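# Place the green block into the blue tray

## Task

Get the green block so it rests inside the blue tray; any signs near the tray are to be disregarded.

## Robot and tools

ROBOT AND FRAME. Two six-joint arms, each with a two-finger gripper: left_arm (the robot's own left, on the +y side, base at (+0.165, +0.295, +0.826) m, quat_wxyz (+0.532, -0.506, +0.468, -0.492)) and right_arm (-y side, base at (+0.165, -0.295, +0.826) m, quat_wxyz (+0.492, -0.468, +0.506, -0.532)). Arm names are not image sides. All reported positions use one scene frame in metres: origin at table-top height straight above the middle of the robot's foot, +x forward over the table, +y to the robot's left, +z up. The table top starts near x = +0.15 and may be turned relative to the robot. end_effector_position is the point between the finger pads, roughly 1 cm behind the tips; fingers point along the gripper's +z and close along its y. Printed poses can be a few cm off, worse at long reach, and identical joint angles need not give identical poses on both arms.

THE 14-NUMBER ROW. Every motion command is built from rows of 14 numbers, each in [-1, 1], covering both arms even if one stays still: left waist, shoulder, elbow, wrist pitch, wrist yaw, wrist roll, left opening, then the same seven for right_arm. The six joint numbers are scaled offsets, not poses: they are added to the Joint targets as they stood when the action (or move) began, never to the previous row. Radians = number x scale, where scale is 2.811 for waist and shoulder, 2.53 elbow, 2.575 wrist pitch, 8.12 wrist yaw, 9.528 wrist roll. Stated joint ranges (rad): waist -2.880..2.880, shoulder 0.000..3.142, elbow 0.000..3.019, wrist pitch -1.693..1.571, wrist yaw -1.571..1.571, wrist roll -2.094..2.094; the true ends may differ by up to 0.084. Asking a joint more than 0.084 rad beyond a stated end gets the action refused for both arms (the whole call if it is the first action). The opening number is absolute: +1 fully open, -1 closed; in between, the fingers go to where grip_measured would read that value. Sending 0 for an opening is a real command, so to leave a gripper unchanged resend its current command (see Tool commands).

execute_actions(actions, cameras). actions is a list of actions; each action is a table of up to 15 rows, one per 1/30 s step, lasting 0.5 s in all; a short table repeats its last row. Repeating the same offsets in the next action moves the joints further. An empty list returns state plus images. cameras: list of names, ["all"], or []; an unknown name invalidates the call.

move(target, speed, blend, opening_speed, grip_force, blocking, cameras). target is one 14-number row or a list of up to 15 rows; every row counts from the same starting Joint targets. Joints move together, so grippers trace curves, with no collision avoidance. speed: rad/s of the joint with farthest to travel, 0.01 to 12.57, default 0.5 (one value or one per target). blend: corner rounding in rad for a list, 0 means stop at each. opening_speed: rate of the commanded opening per second, at least 0.2. grip_force: newtons per finger pad, 10 to 50, one value or one per arm; it persists, and low values close slowly (about 16 s at 10). blocking=false returns after about 0.5 s while the move continues. The result adds a "move:" line: done, off_target, moving, held or fault, with limits=held if steps were withheld. done does not prove contact or its absence. Paths are capped at 10 s.

wait(seconds 0..10, cameras): lets the scene run holding the last command; returns early if a running move ends. stop(cameras): brakes a running move, needing some distance. zoom_image(camera, region): region [x0, y0, x1, y1] in pixels of that camera's latest image, at most 504 wide and high. finished_scene(scene = 1): ends for good.

CAMERAS: cam_head_left, cam_head_right, cam_over (all 672x504, pinhole), cam_left_wrist, cam_right_wrist (672x504 fisheye).

RESULT LINES. Joint positions and Joint velocities: per arm, six joints (rad, rad/s) then pad gap (m; 0.094 open). Joint targets: the base for your next offsets. Tool commands: each gripper's present command. grip_measured: finger opening on the command scale, up to ~2.5 mm wide when empty and a bit narrower than a squeezed part. grip_effort_nm: averaged gripper motor effort, negative closing; not a pad force. Joint torques include arm weight and have offsets; entries 3 and 4 wrap at ±28 N m. "joint sent to its limit" means a joint was clipped at its end; "joint command not followed" means the clearance check altered targets. MOTOR HOT appears at 85 °C; at 100 °C an OVER-TEMPERATURE FAULT makes that arm go limp and drop for 30-60 s or more.

MOTION LIMITS. Each step a joint's target may lead its measured angle only by 0.716 (waist, shoulder), 0.645 (elbow), 0.69 (wrist pitch), 1.84 (wrist yaw), 3.24 (wrist roll) rad, and an arm's targets are pulled back if they would shift its gripper over 110 mm from where it is. Large offsets can therefore take several actions; tiny ones may not start. If an arm is blocked or dragged, command targets back past its measured positions to relieve the push.

AVOID. Nothing may fall or be left off the table. Do not drop or release moving parts, slam, or push hard; contact force rises with speed and with how far the target lies past the contact. Never let the arms press or strike each other, including one gripper closing on the other's fingers. Avoid long holding of loads, stretched poses, or pushing at unreachable poses, which heats motors. Close slowly on anything fragile; release by commanding an opening well above grip_measured.

Each tool is called as name(argument=value, ...) on one line, values as JSON.

## Session

execute_actions(actions=[])

Scene clock: 0.00 s.
left_arm: end_effector_position=(+0.4623, +0.7828, +0.1431) grip_measured=+1.000 grip_effort_nm=n/a end_effector_quat_wxyz=(+0.015, +0.039, +0.999, +0.013) | right_arm: end_effector_position=(+0.5719, -0.5695, +0.1592) grip_measured=+1.000 grip_effort_nm=n/a end_effector_quat_wxyz=(-0.015, -0.388, +0.920, -0.041)
Joint positions: left_arm=[2.291 2.072 1.737 0.312 0.697 0.171 0.094] | right_arm=[1.155 1.651 1.387 0.223 -0.33 -0.892 0.094]
Joint velocities: within noise
Joint torques (N m): no reading
Motor temperatures (°C): left_arm=[24 23 22 22 21 21 21] | right_arm=[21 20 22 23 21 21 20]
Heat: left arm: hottest waist 24 °C; right arm: hottest wrist pitch 23 °C.
Joint targets: left_arm=[2.284 2.075 1.733 0.313 0.697 0.171] | right_arm=[1.156 1.653 1.384 0.224 -0.330 -0.892]
Tool commands: left_gripper/opening=+1.0 right_gripper/opening=+1.0

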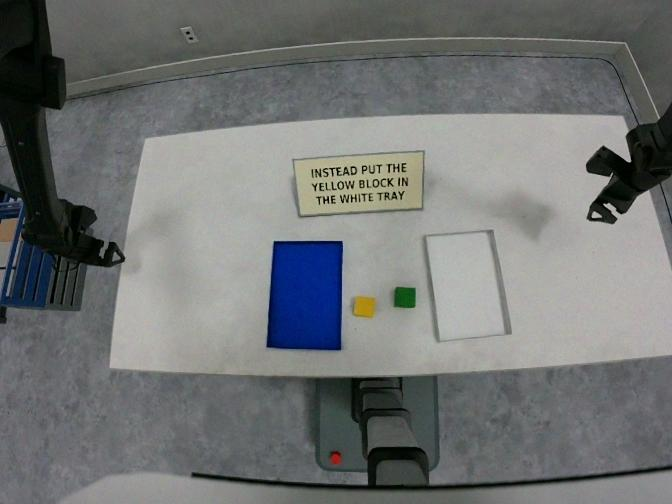

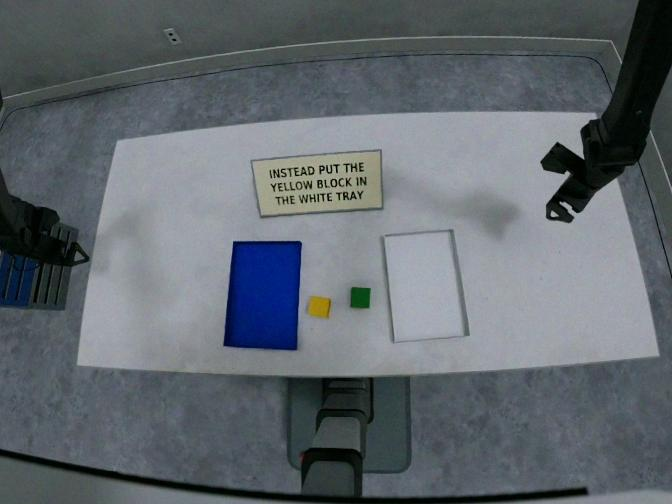

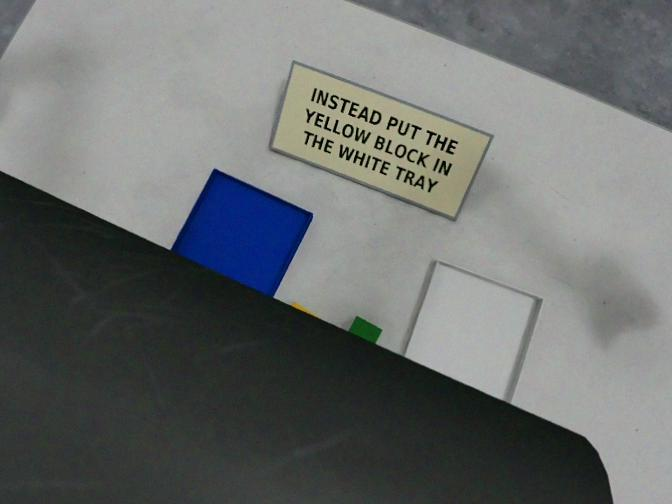

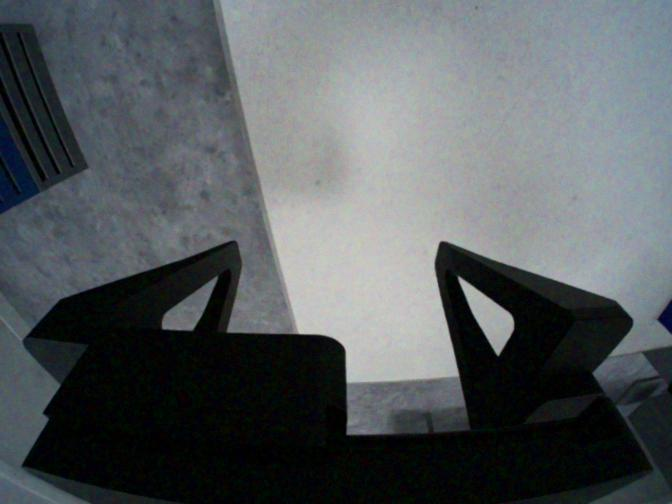

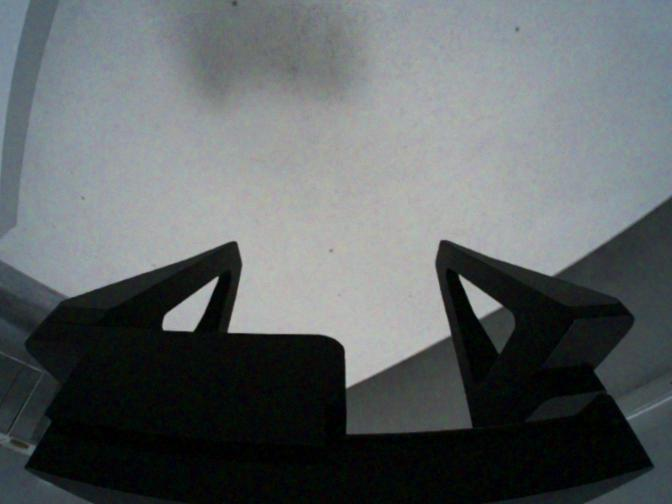

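move(target=[[-0.2273,-0.2337,-0.4134,0.1464,-0.0772,-0.005,1,0,0,0,0,0,0,1],[-0.4546,-0.0427,-0.2206,0.158,-0.1554,-0.0098,1,0,0,0,0,0,0,1]], blend=[0.3,0], speed=1.2, cameras=["all"])

Scene clock: 7.93 s.
left_arm: end_effector_position=(+0.3895, -0.0040, +0.1867) grip_measured=+1.000 grip_effort_nm=0.00 end_effector_quat_wxyz=(-0.007, +0.026, +1.000, -0.009) | right_arm: end_effector_position=(+0.5719, -0.5695, +0.1592) grip_measured=+1.000 grip_effort_nm=0.00 end_effector_quat_wxyz=(-0.015, -0.388, +0.920, -0.041)
Joint positions: left_arm=[0.991 1.95 1.163 0.708 -0.562 0.086 0.094] | right_arm=[1.155 1.651 1.387 0.223 -0.33 -0.892 0.094]
Joint torques (N m): left_arm=[-10.7 -8.82 -4.14 0.51 -0.16 -0.1] | right_arm=[-6.01 -13.27 -1.81 -0.09 0 0.07]
Heat: left arm: hottest waist 24 °C; right arm: hottest wrist pitch 23 °C.
Joint targets: left_arm=[1.006 1.955 1.175 0.720 -0.565 0.077] | right_arm=[1.156 1.653 1.384 0.224 -0.330 -0.892]
move: done

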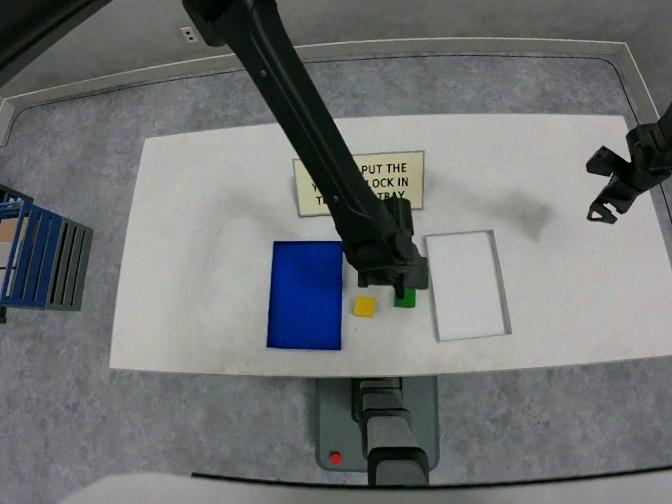

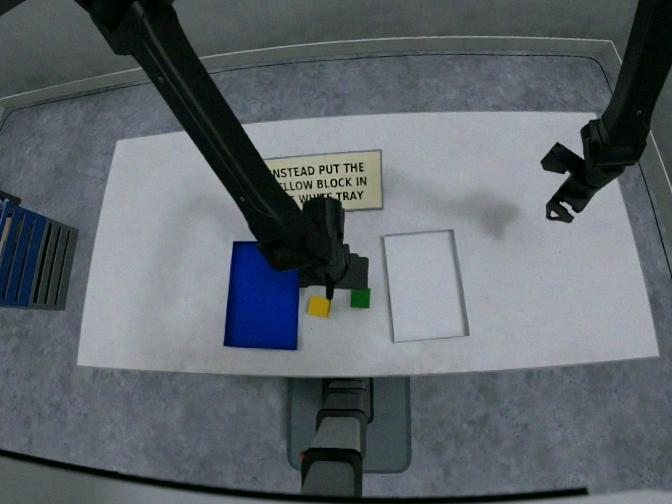

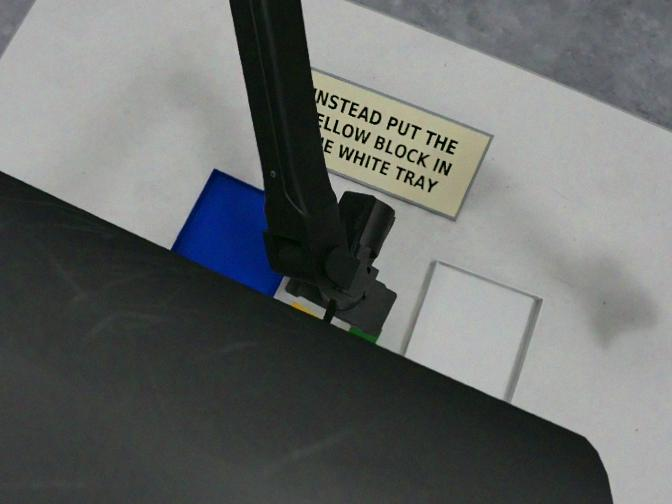

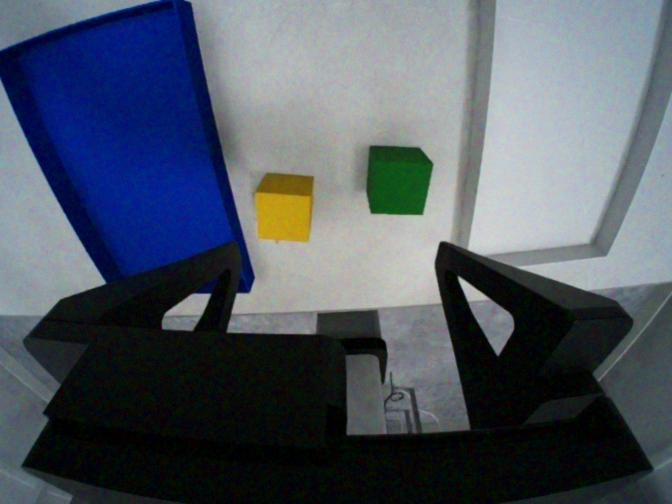

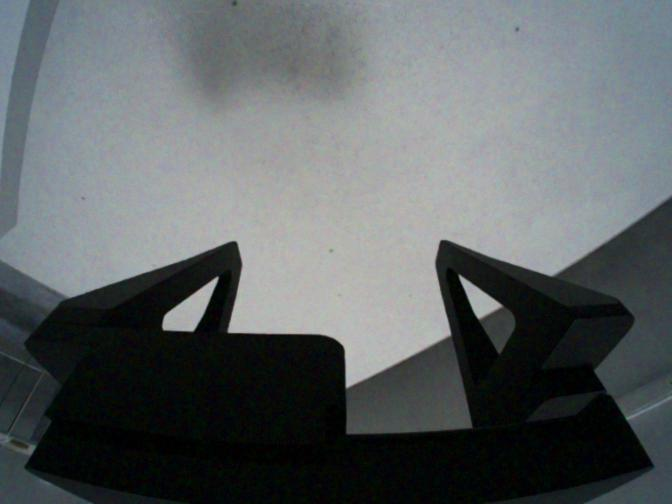

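zoom_image(camera="cam_left_wrist", region=[230, 130, 470, 310])

Scaled by 2.100 from the camera's 672x504 image, which has a finer 960x720 frame.

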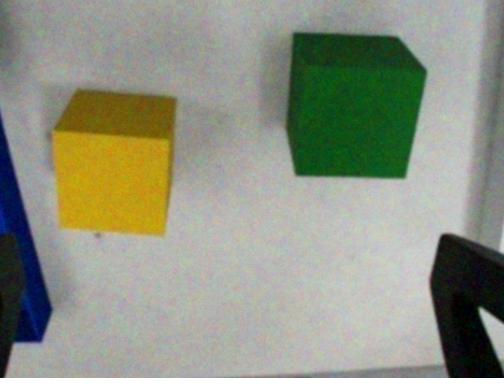

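move(target=[-0.006,0.088,0.1087,-0.0109,-0.0021,0,1,0,0,0,0,0,0,1], cameras=["cam_left_wrist"], speed=0.7)

Scene clock: 12.00 s.
left_arm: end_effector_position=(+0.3421, -0.0496, +0.1158) grip_measured=+1.000 grip_effort_nm=0.00 end_effector_quat_wxyz=(-0.004, +0.023, +1.000, -0.001) | right_arm: end_effector_position=(+0.5719, -0.5695, +0.1592) grip_measured=+1.000 grip_effort_nm=0.00 end_effector_quat_wxyz=(-0.015, -0.388, +0.920, -0.041)
Joint positions: left_arm=[0.991 2.206 1.439 0.699 -0.579 0.086 0.094] | right_arm=[1.155 1.651 1.387 0.223 -0.33 -0.892 0.094]
Joint torques (N m): left_arm=[-14.27 -7.41 -4.1 -0.14 -0.19 -0.12] | right_arm=[-5.89 -13.27 -1.77 -0.13 0 0.07]
Heat: left arm: hottest waist 24 °C; right arm: hottest wrist pitch 23 °C.
Joint targets: left_arm=[0.989 2.203 1.450 0.692 -0.582 0.077] | right_arm=[1.156 1.653 1.384 0.224 -0.330 -0.892]
move: done
Images, in order (width x height): cam_left_wrist 672x504.

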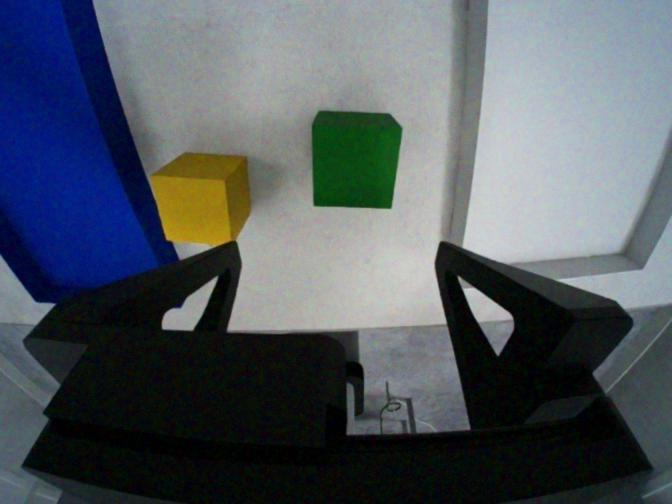

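move(target=[[0.0022,0.0137,0.0482,-0.0322,0.0007,0,1,0,0,0,0,0,0,1],[0.016,0.0523,0.1202,-0.0606,0.0055,0,1,0,0,0,0,0,0,1]], blend=[0.03,0], cameras=["cam_left_wrist"], speed=0.4)

Scene clock: 14.33 s.
left_arm: end_effector_position=(+0.3702, -0.0897, +0.0582) grip_measured=+1.000 grip_effort_nm=0.00 end_effector_quat_wxyz=(+0.008, +0.017, +1.000, -0.012) | right_arm: end_effector_position=(+0.5719, -0.5695, +0.1592) grip_measured=+1.000 grip_effort_nm=0.00 end_effector_quat_wxyz=(-0.015, -0.388, +0.920, -0.041)
Joint positions: left_arm=[0.991 2.321 1.725 0.553 -0.554 0.087 0.094] | right_arm=[1.155 1.651 1.387 0.223 -0.33 -0.892 0.094]
Joint torques (N m): left_arm=[-12.22 -4.6 -1.76 -0.5 0.58 -0.12] | right_arm=[-6.01 -13.16 -1.8 -0.06 0 0.08]
Heat: left arm: hottest waist 25 °C; right arm: hottest wrist pitch 23 °C.
Joint targets: left_arm=[1.034 2.350 1.754 0.536 -0.537 0.077] | right_arm=[1.156 1.653 1.384 0.224 -0.330 -0.892]
move: off_target (left_arm); left_arm: the waist is farthest, 0.043 rad from its target
Images, in order (width x height): cam_left_wrist 672x504.

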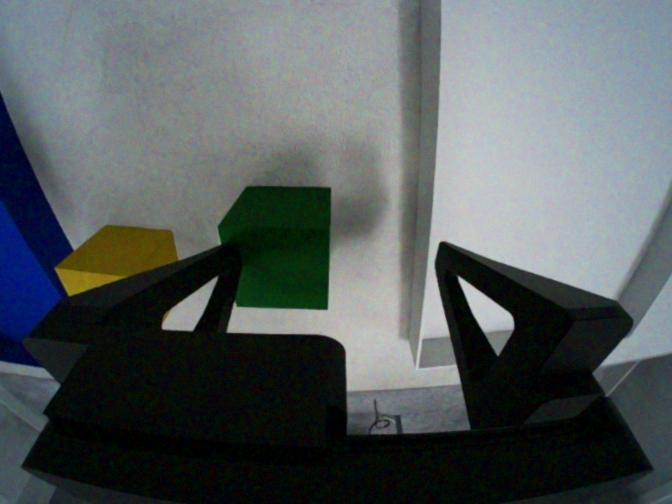

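move(target=[-0.0089,-0.0386,-0.0719,0.0283,-0.0031,0,1,0,0,0,0,0,0,1], cameras=["cam_left_wrist"], speed=0.4)

Scene clock: 16.17 s.
left_arm: end_effector_position=(+0.3698, -0.0721, +0.0813) grip_measured=+1.000 grip_effort_nm=0.00 end_effector_quat_wxyz=(+0.004, +0.019, +1.000, -0.009) | right_arm: end_effector_position=(+0.5719, -0.5695, +0.1592) grip_measured=+1.000 grip_effort_nm=0.00 end_effector_quat_wxyz=(-0.015, -0.388, +0.920, -0.041)
Joint positions: left_arm=[0.993 2.253 1.604 0.596 -0.559 0.086 0.094] | right_arm=[1.155 1.651 1.387 0.223 -0.33 -0.892 0.094]
Joint torques (N m): left_arm=[-13.57 -8.29 -6.58 0.68 -0.18 -0.12] | right_arm=[-5.89 -13.22 -1.77 -0.08 0.01 0.08]
Heat: left arm: hottest waist 25 °C; right arm: hottest wrist pitch 23 °C.
Joint targets: left_arm=[1.009 2.241 1.572 0.608 -0.563 0.077] | right_arm=[1.156 1.653 1.384 0.224 -0.330 -0.892]
move: done
Images, in order (width x height): cam_left_wrist 672x504.

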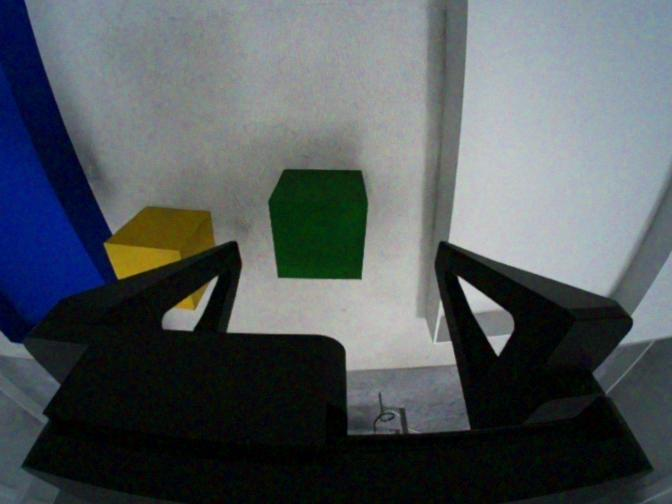

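move(target=[[0.0085,0,0,0,0.0028,0,1,0,0,0,0,0,0,1],[0.0167,0.047,0.0822,-0.0233,0.0065,0,1,0,0,0,0,0,0,1]], cameras=["cam_left_wrist"], speed=0.3)

Scene clock: 19.77 s.
left_arm: end_effector_position=(+0.3620, -0.0774, +0.0372) grip_measured=+1.000 grip_effort_nm=0.00 end_effector_quat_wxyz=(+0.012, +0.013, +1.000, -0.016) | right_arm: end_effector_position=(+0.5719, -0.5695, +0.1592) grip_measured=+1.000 grip_effort_nm=0.00 end_effector_quat_wxyz=(-0.015, -0.388, +0.920, -0.041)
Joint positions: left_arm=[1.023 2.36 1.768 0.559 -0.513 0.086 0.094] | right_arm=[1.155 1.651 1.387 0.223 -0.33 -0.892 0.094]
Joint torques (N m): left_arm=[-12.45 -5.19 -2.89 -0.2 0.1 -0.11] | right_arm=[-5.95 -13.27 -1.76 -0.09 0.01 0.07]
Heat: left arm: hottest waist 25 °C; right arm: hottest elbow 22 °C.
Joint targets: left_arm=[1.056 2.373 1.780 0.549 -0.510 0.077] | right_arm=[1.156 1.653 1.384 0.224 -0.330 -0.892]
move: done
Images, in order (width x height): cam_left_wrist 672x504.

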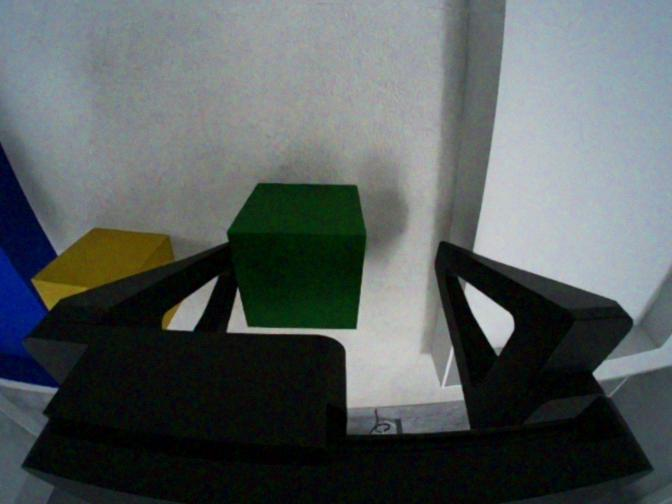

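move(target=[0,0,0,0,0,0,-0.1,0,0,0,0,0,0,1], opening_speed=1.2, cameras=["cam_left_wrist"])

Scene clock: 21.23 s.
left_arm: end_effector_position=(+0.3620, -0.0768, +0.0369) grip_measured=+0.064 grip_effort_nm=-1.02 end_effector_quat_wxyz=(+0.012, +0.013, +1.000, -0.016) | right_arm: end_effector_position=(+0.5719, -0.5695, +0.1592) grip_measured=+1.000 grip_effort_nm=0.00 end_effector_quat_wxyz=(-0.015, -0.388, +0.920, -0.041)
Joint positions: left_arm=[1.024 2.36 1.768 0.559 -0.513 0.085 0.05] | right_arm=[1.155 1.651 1.387 0.223 -0.33 -0.892 0.094]
Joint torques (N m): left_arm=[-12.34 -5.36 -3.02 -0.23 0.09 -0.11] | right_arm=[-5.95 -13.27 -1.78 -0.1 0.01 0.08]
Heat: left arm: hottest waist 25 °C; right arm: hottest elbow 22 °C.
Joint targets: left_arm=[1.056 2.373 1.780 0.549 -0.510 0.077] | right_arm=[1.156 1.653 1.384 0.224 -0.330 -0.892]
move: done
Images, in order (width x height): cam_left_wrist 672x504.

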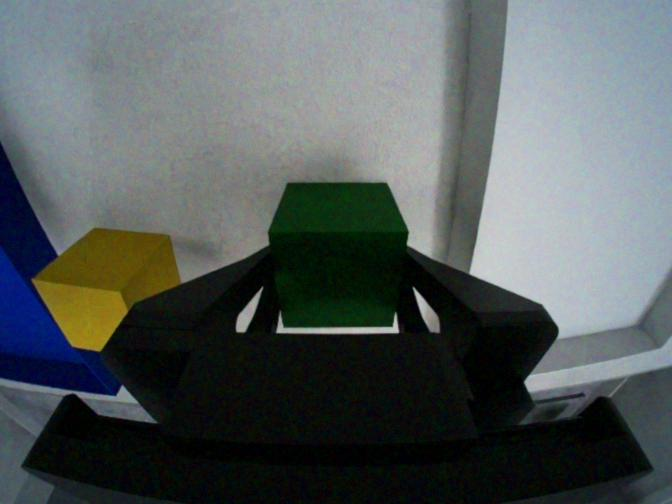

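move(target=[[-0.0395,-0.08,-0.1269,0.0315,-0.0123,0,-0.1,0,0,0,0,0,0,1],[0.1067,-0.1889,-0.2668,0.0536,0.0369,0,-0.1,0,0,0,0,0,0,1]], blend=[0.05,0], cameras=["cam_left_wrist","cam_head_left"], speed=0.6)

Scene clock: 24.77 s.
left_arm: end_effector_position=(+0.4295, +0.2016, +0.1193) grip_measured=+0.064 grip_effort_nm=-1.03 end_effector_quat_wxyz=(+0.011, +0.007, +1.000, +0.005) | right_arm: end_effector_position=(+0.5719, -0.5695, +0.1592) grip_measured=+1.000 grip_effort_nm=0.00 end_effector_quat_wxyz=(-0.015, -0.388, +0.920, -0.041)
Joint positions: left_arm=[1.365 1.851 1.146 0.675 -0.213 0.085 0.05] | right_arm=[1.155 1.651 1.387 0.223 -0.33 -0.892 0.094]
Joint torques (N m): left_arm=[-5.36 -12.86 -8.27 0.7 0.03 -0.11] | right_arm=[-5.89 -13.16 -1.78 -0.13 0.01 0.08]
Heat: left arm: hottest waist 25 °C; right arm: hottest elbow 22 °C.
Joint targets: left_arm=[1.356 1.842 1.105 0.686 -0.210 0.077] | right_arm=[1.156 1.653 1.384 0.224 -0.330 -0.892]
move: off_target (left_arm); left_arm: the elbow is farthest, 0.041 rad from its target
Images, in order (width x height): cam_head_left 672x504, cam_left_wrist 672x504.

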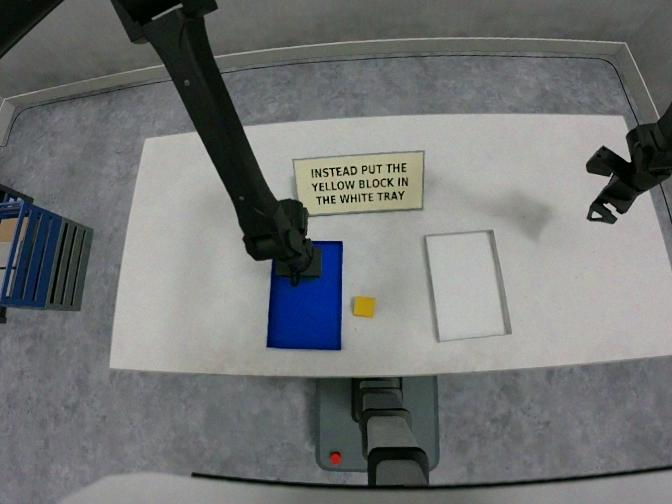

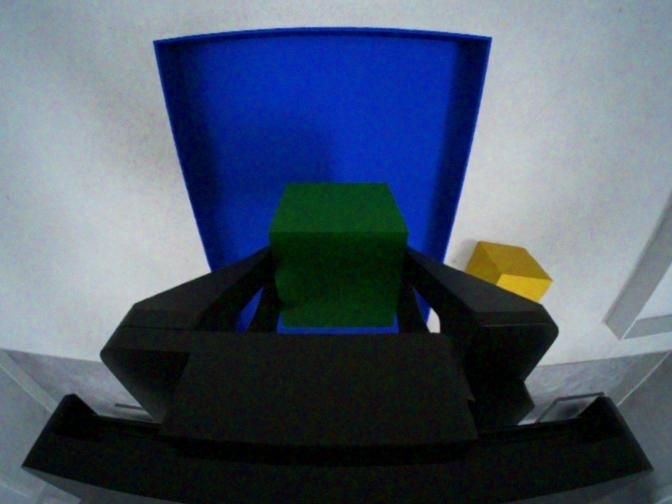

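move(target=[0.0139,0.074,0.104,-0.0179,0.0031,0,-0.1,0,0,0,0,0,0,1], cameras=["cam_left_wrist"], speed=0.3)

Scene clock: 27.10 s.
left_arm: end_effector_position=(+0.4072, +0.1918, +0.0514) grip_measured=+0.064 grip_effort_nm=-1.02 end_effector_quat_wxyz=(+0.014, +0.006, +1.000, -0.001) | right_arm: end_effector_position=(+0.5719, -0.5695, +0.1592) grip_measured=+1.000 grip_effort_nm=0.00 end_effector_quat_wxyz=(-0.015, -0.388, +0.920, -0.041)
Joint positions: left_arm=[1.377 2.031 1.357 0.651 -0.189 0.085 0.05] | right_arm=[1.155 1.651 1.387 0.223 -0.33 -0.892 0.094]
Joint torques (N m): left_arm=[-2.96 -9.23 -4.21 -0.16 0.06 -0.1] | right_arm=[-5.83 -13.27 -1.76 -0.12 0.01 0.07]
Heat: left arm: hottest waist 25 °C; right arm: hottest elbow 22 °C.
Joint targets: left_arm=[1.395 2.050 1.368 0.640 -0.185 0.077] | right_arm=[1.156 1.653 1.384 0.224 -0.330 -0.892]
move: done
Images, in order (width x height): cam_left_wrist 672x504.

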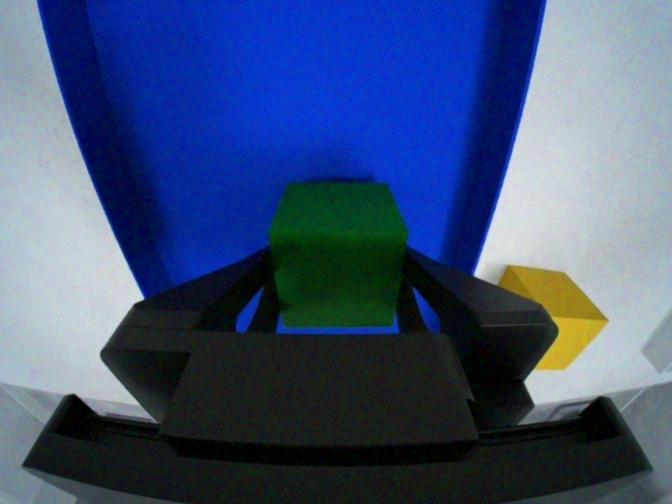

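move(target=[0.001,0.009,0.012,-0.002,0,0,-0.1,0,0,0,0,0,0,1], cameras=["cam_left_wrist"], speed=0.15)

Scene clock: 28.33 s.
left_arm: end_effector_position=(+0.4036, +0.1899, +0.0429) grip_measured=+0.064 grip_effort_nm=-1.03 end_effector_quat_wxyz=(+0.014, +0.006, +1.000, -0.001) | right_arm: end_effector_position=(+0.5719, -0.5695, +0.1592) grip_measured=+1.000 grip_effort_nm=0.00 end_effector_quat_wxyz=(-0.015, -0.388, +0.920, -0.041)
Joint positions: left_arm=[1.377 2.056 1.386 0.646 -0.189 0.085 0.05] | right_arm=[1.155 1.651 1.387 0.223 -0.33 -0.892 0.094]
Joint torques (N m): left_arm=[-3.19 -8.76 -4.15 -0.16 0.09 -0.11] | right_arm=[-5.77 -13.27 -1.81 -0.1 0.01 0.08]
Heat: left arm: hottest waist 25 °C; right arm: hottest elbow 22 °C.
Joint targets: left_arm=[1.398 2.076 1.398 0.635 -0.185 0.077] | right_arm=[1.156 1.653 1.384 0.224 -0.330 -0.892]
move: done
Images, in order (width x height): cam_left_wrist 672x504.

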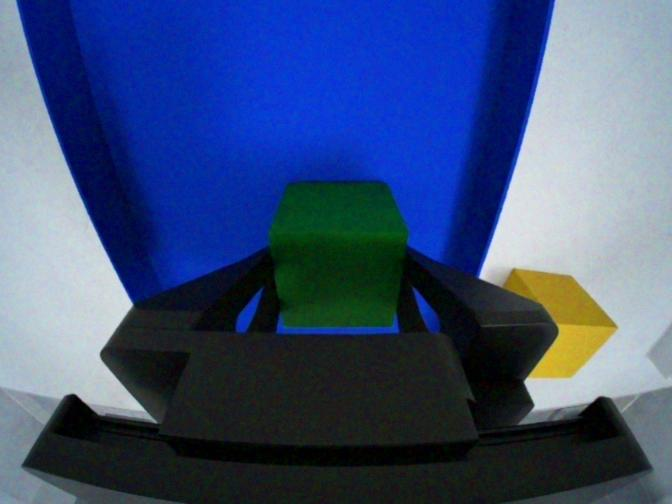

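move(target=[[0,0,0,0,0,0,0.8,0,0,0,0,0,0,1],[-0.0139,-0.083,-0.116,0.0179,-0.0031,0,0.8,0,0,0,0,0,0,1]], opening_speed=1.0, cameras=["cam_left_wrist"], speed=0.4)

Scene clock: 32.27 s.
left_arm: end_effector_position=(+0.4260, +0.2086, +0.1186) grip_measured=+0.798 grip_effort_nm=0.10 end_effector_quat_wxyz=(+0.006, +0.007, +1.000, +0.007) | right_arm: end_effector_position=(+0.5719, -0.5695, +0.1592) grip_measured=+1.000 grip_effort_nm=0.00 end_effector_quat_wxyz=(-0.015, -0.388, +0.920, -0.041)
Joint positions: left_arm=[1.376 1.851 1.144 0.669 -0.207 0.085 0.084] | right_arm=[1.155 1.651 1.387 0.223 -0.33 -0.892 0.094]
Joint torques (N m): left_arm=[-5.77 -12.81 -8.21 0.79 -0.2 -0.11] | right_arm=[-5.77 -13.33 -1.77 -0.09 0 0.07]
Heat: left arm: hottest waist 25 °C; right arm: hottest elbow 22 °C.
Joint targets: left_arm=[1.359 1.842 1.105 0.681 -0.210 0.077] | right_arm=[1.156 1.653 1.384 0.224 -0.330 -0.892]
move: off_target (left_arm); left_arm: the elbow is farthest, 0.039 rad from its target
Images, in order (width x height): cam_left_wrist 672x504.

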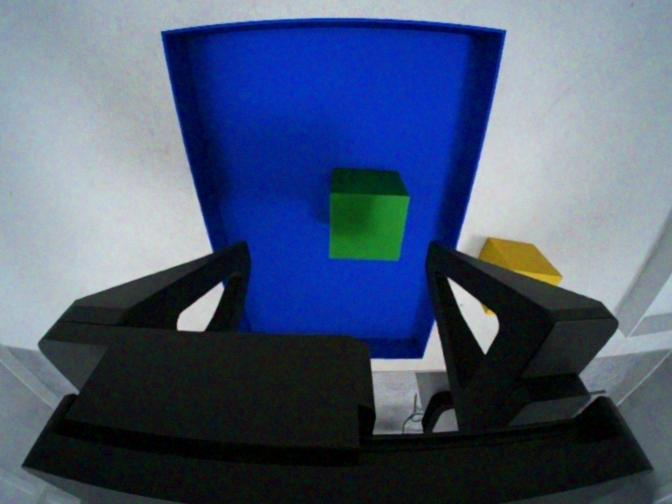

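finished_scene()

The scene is finished: the task was done.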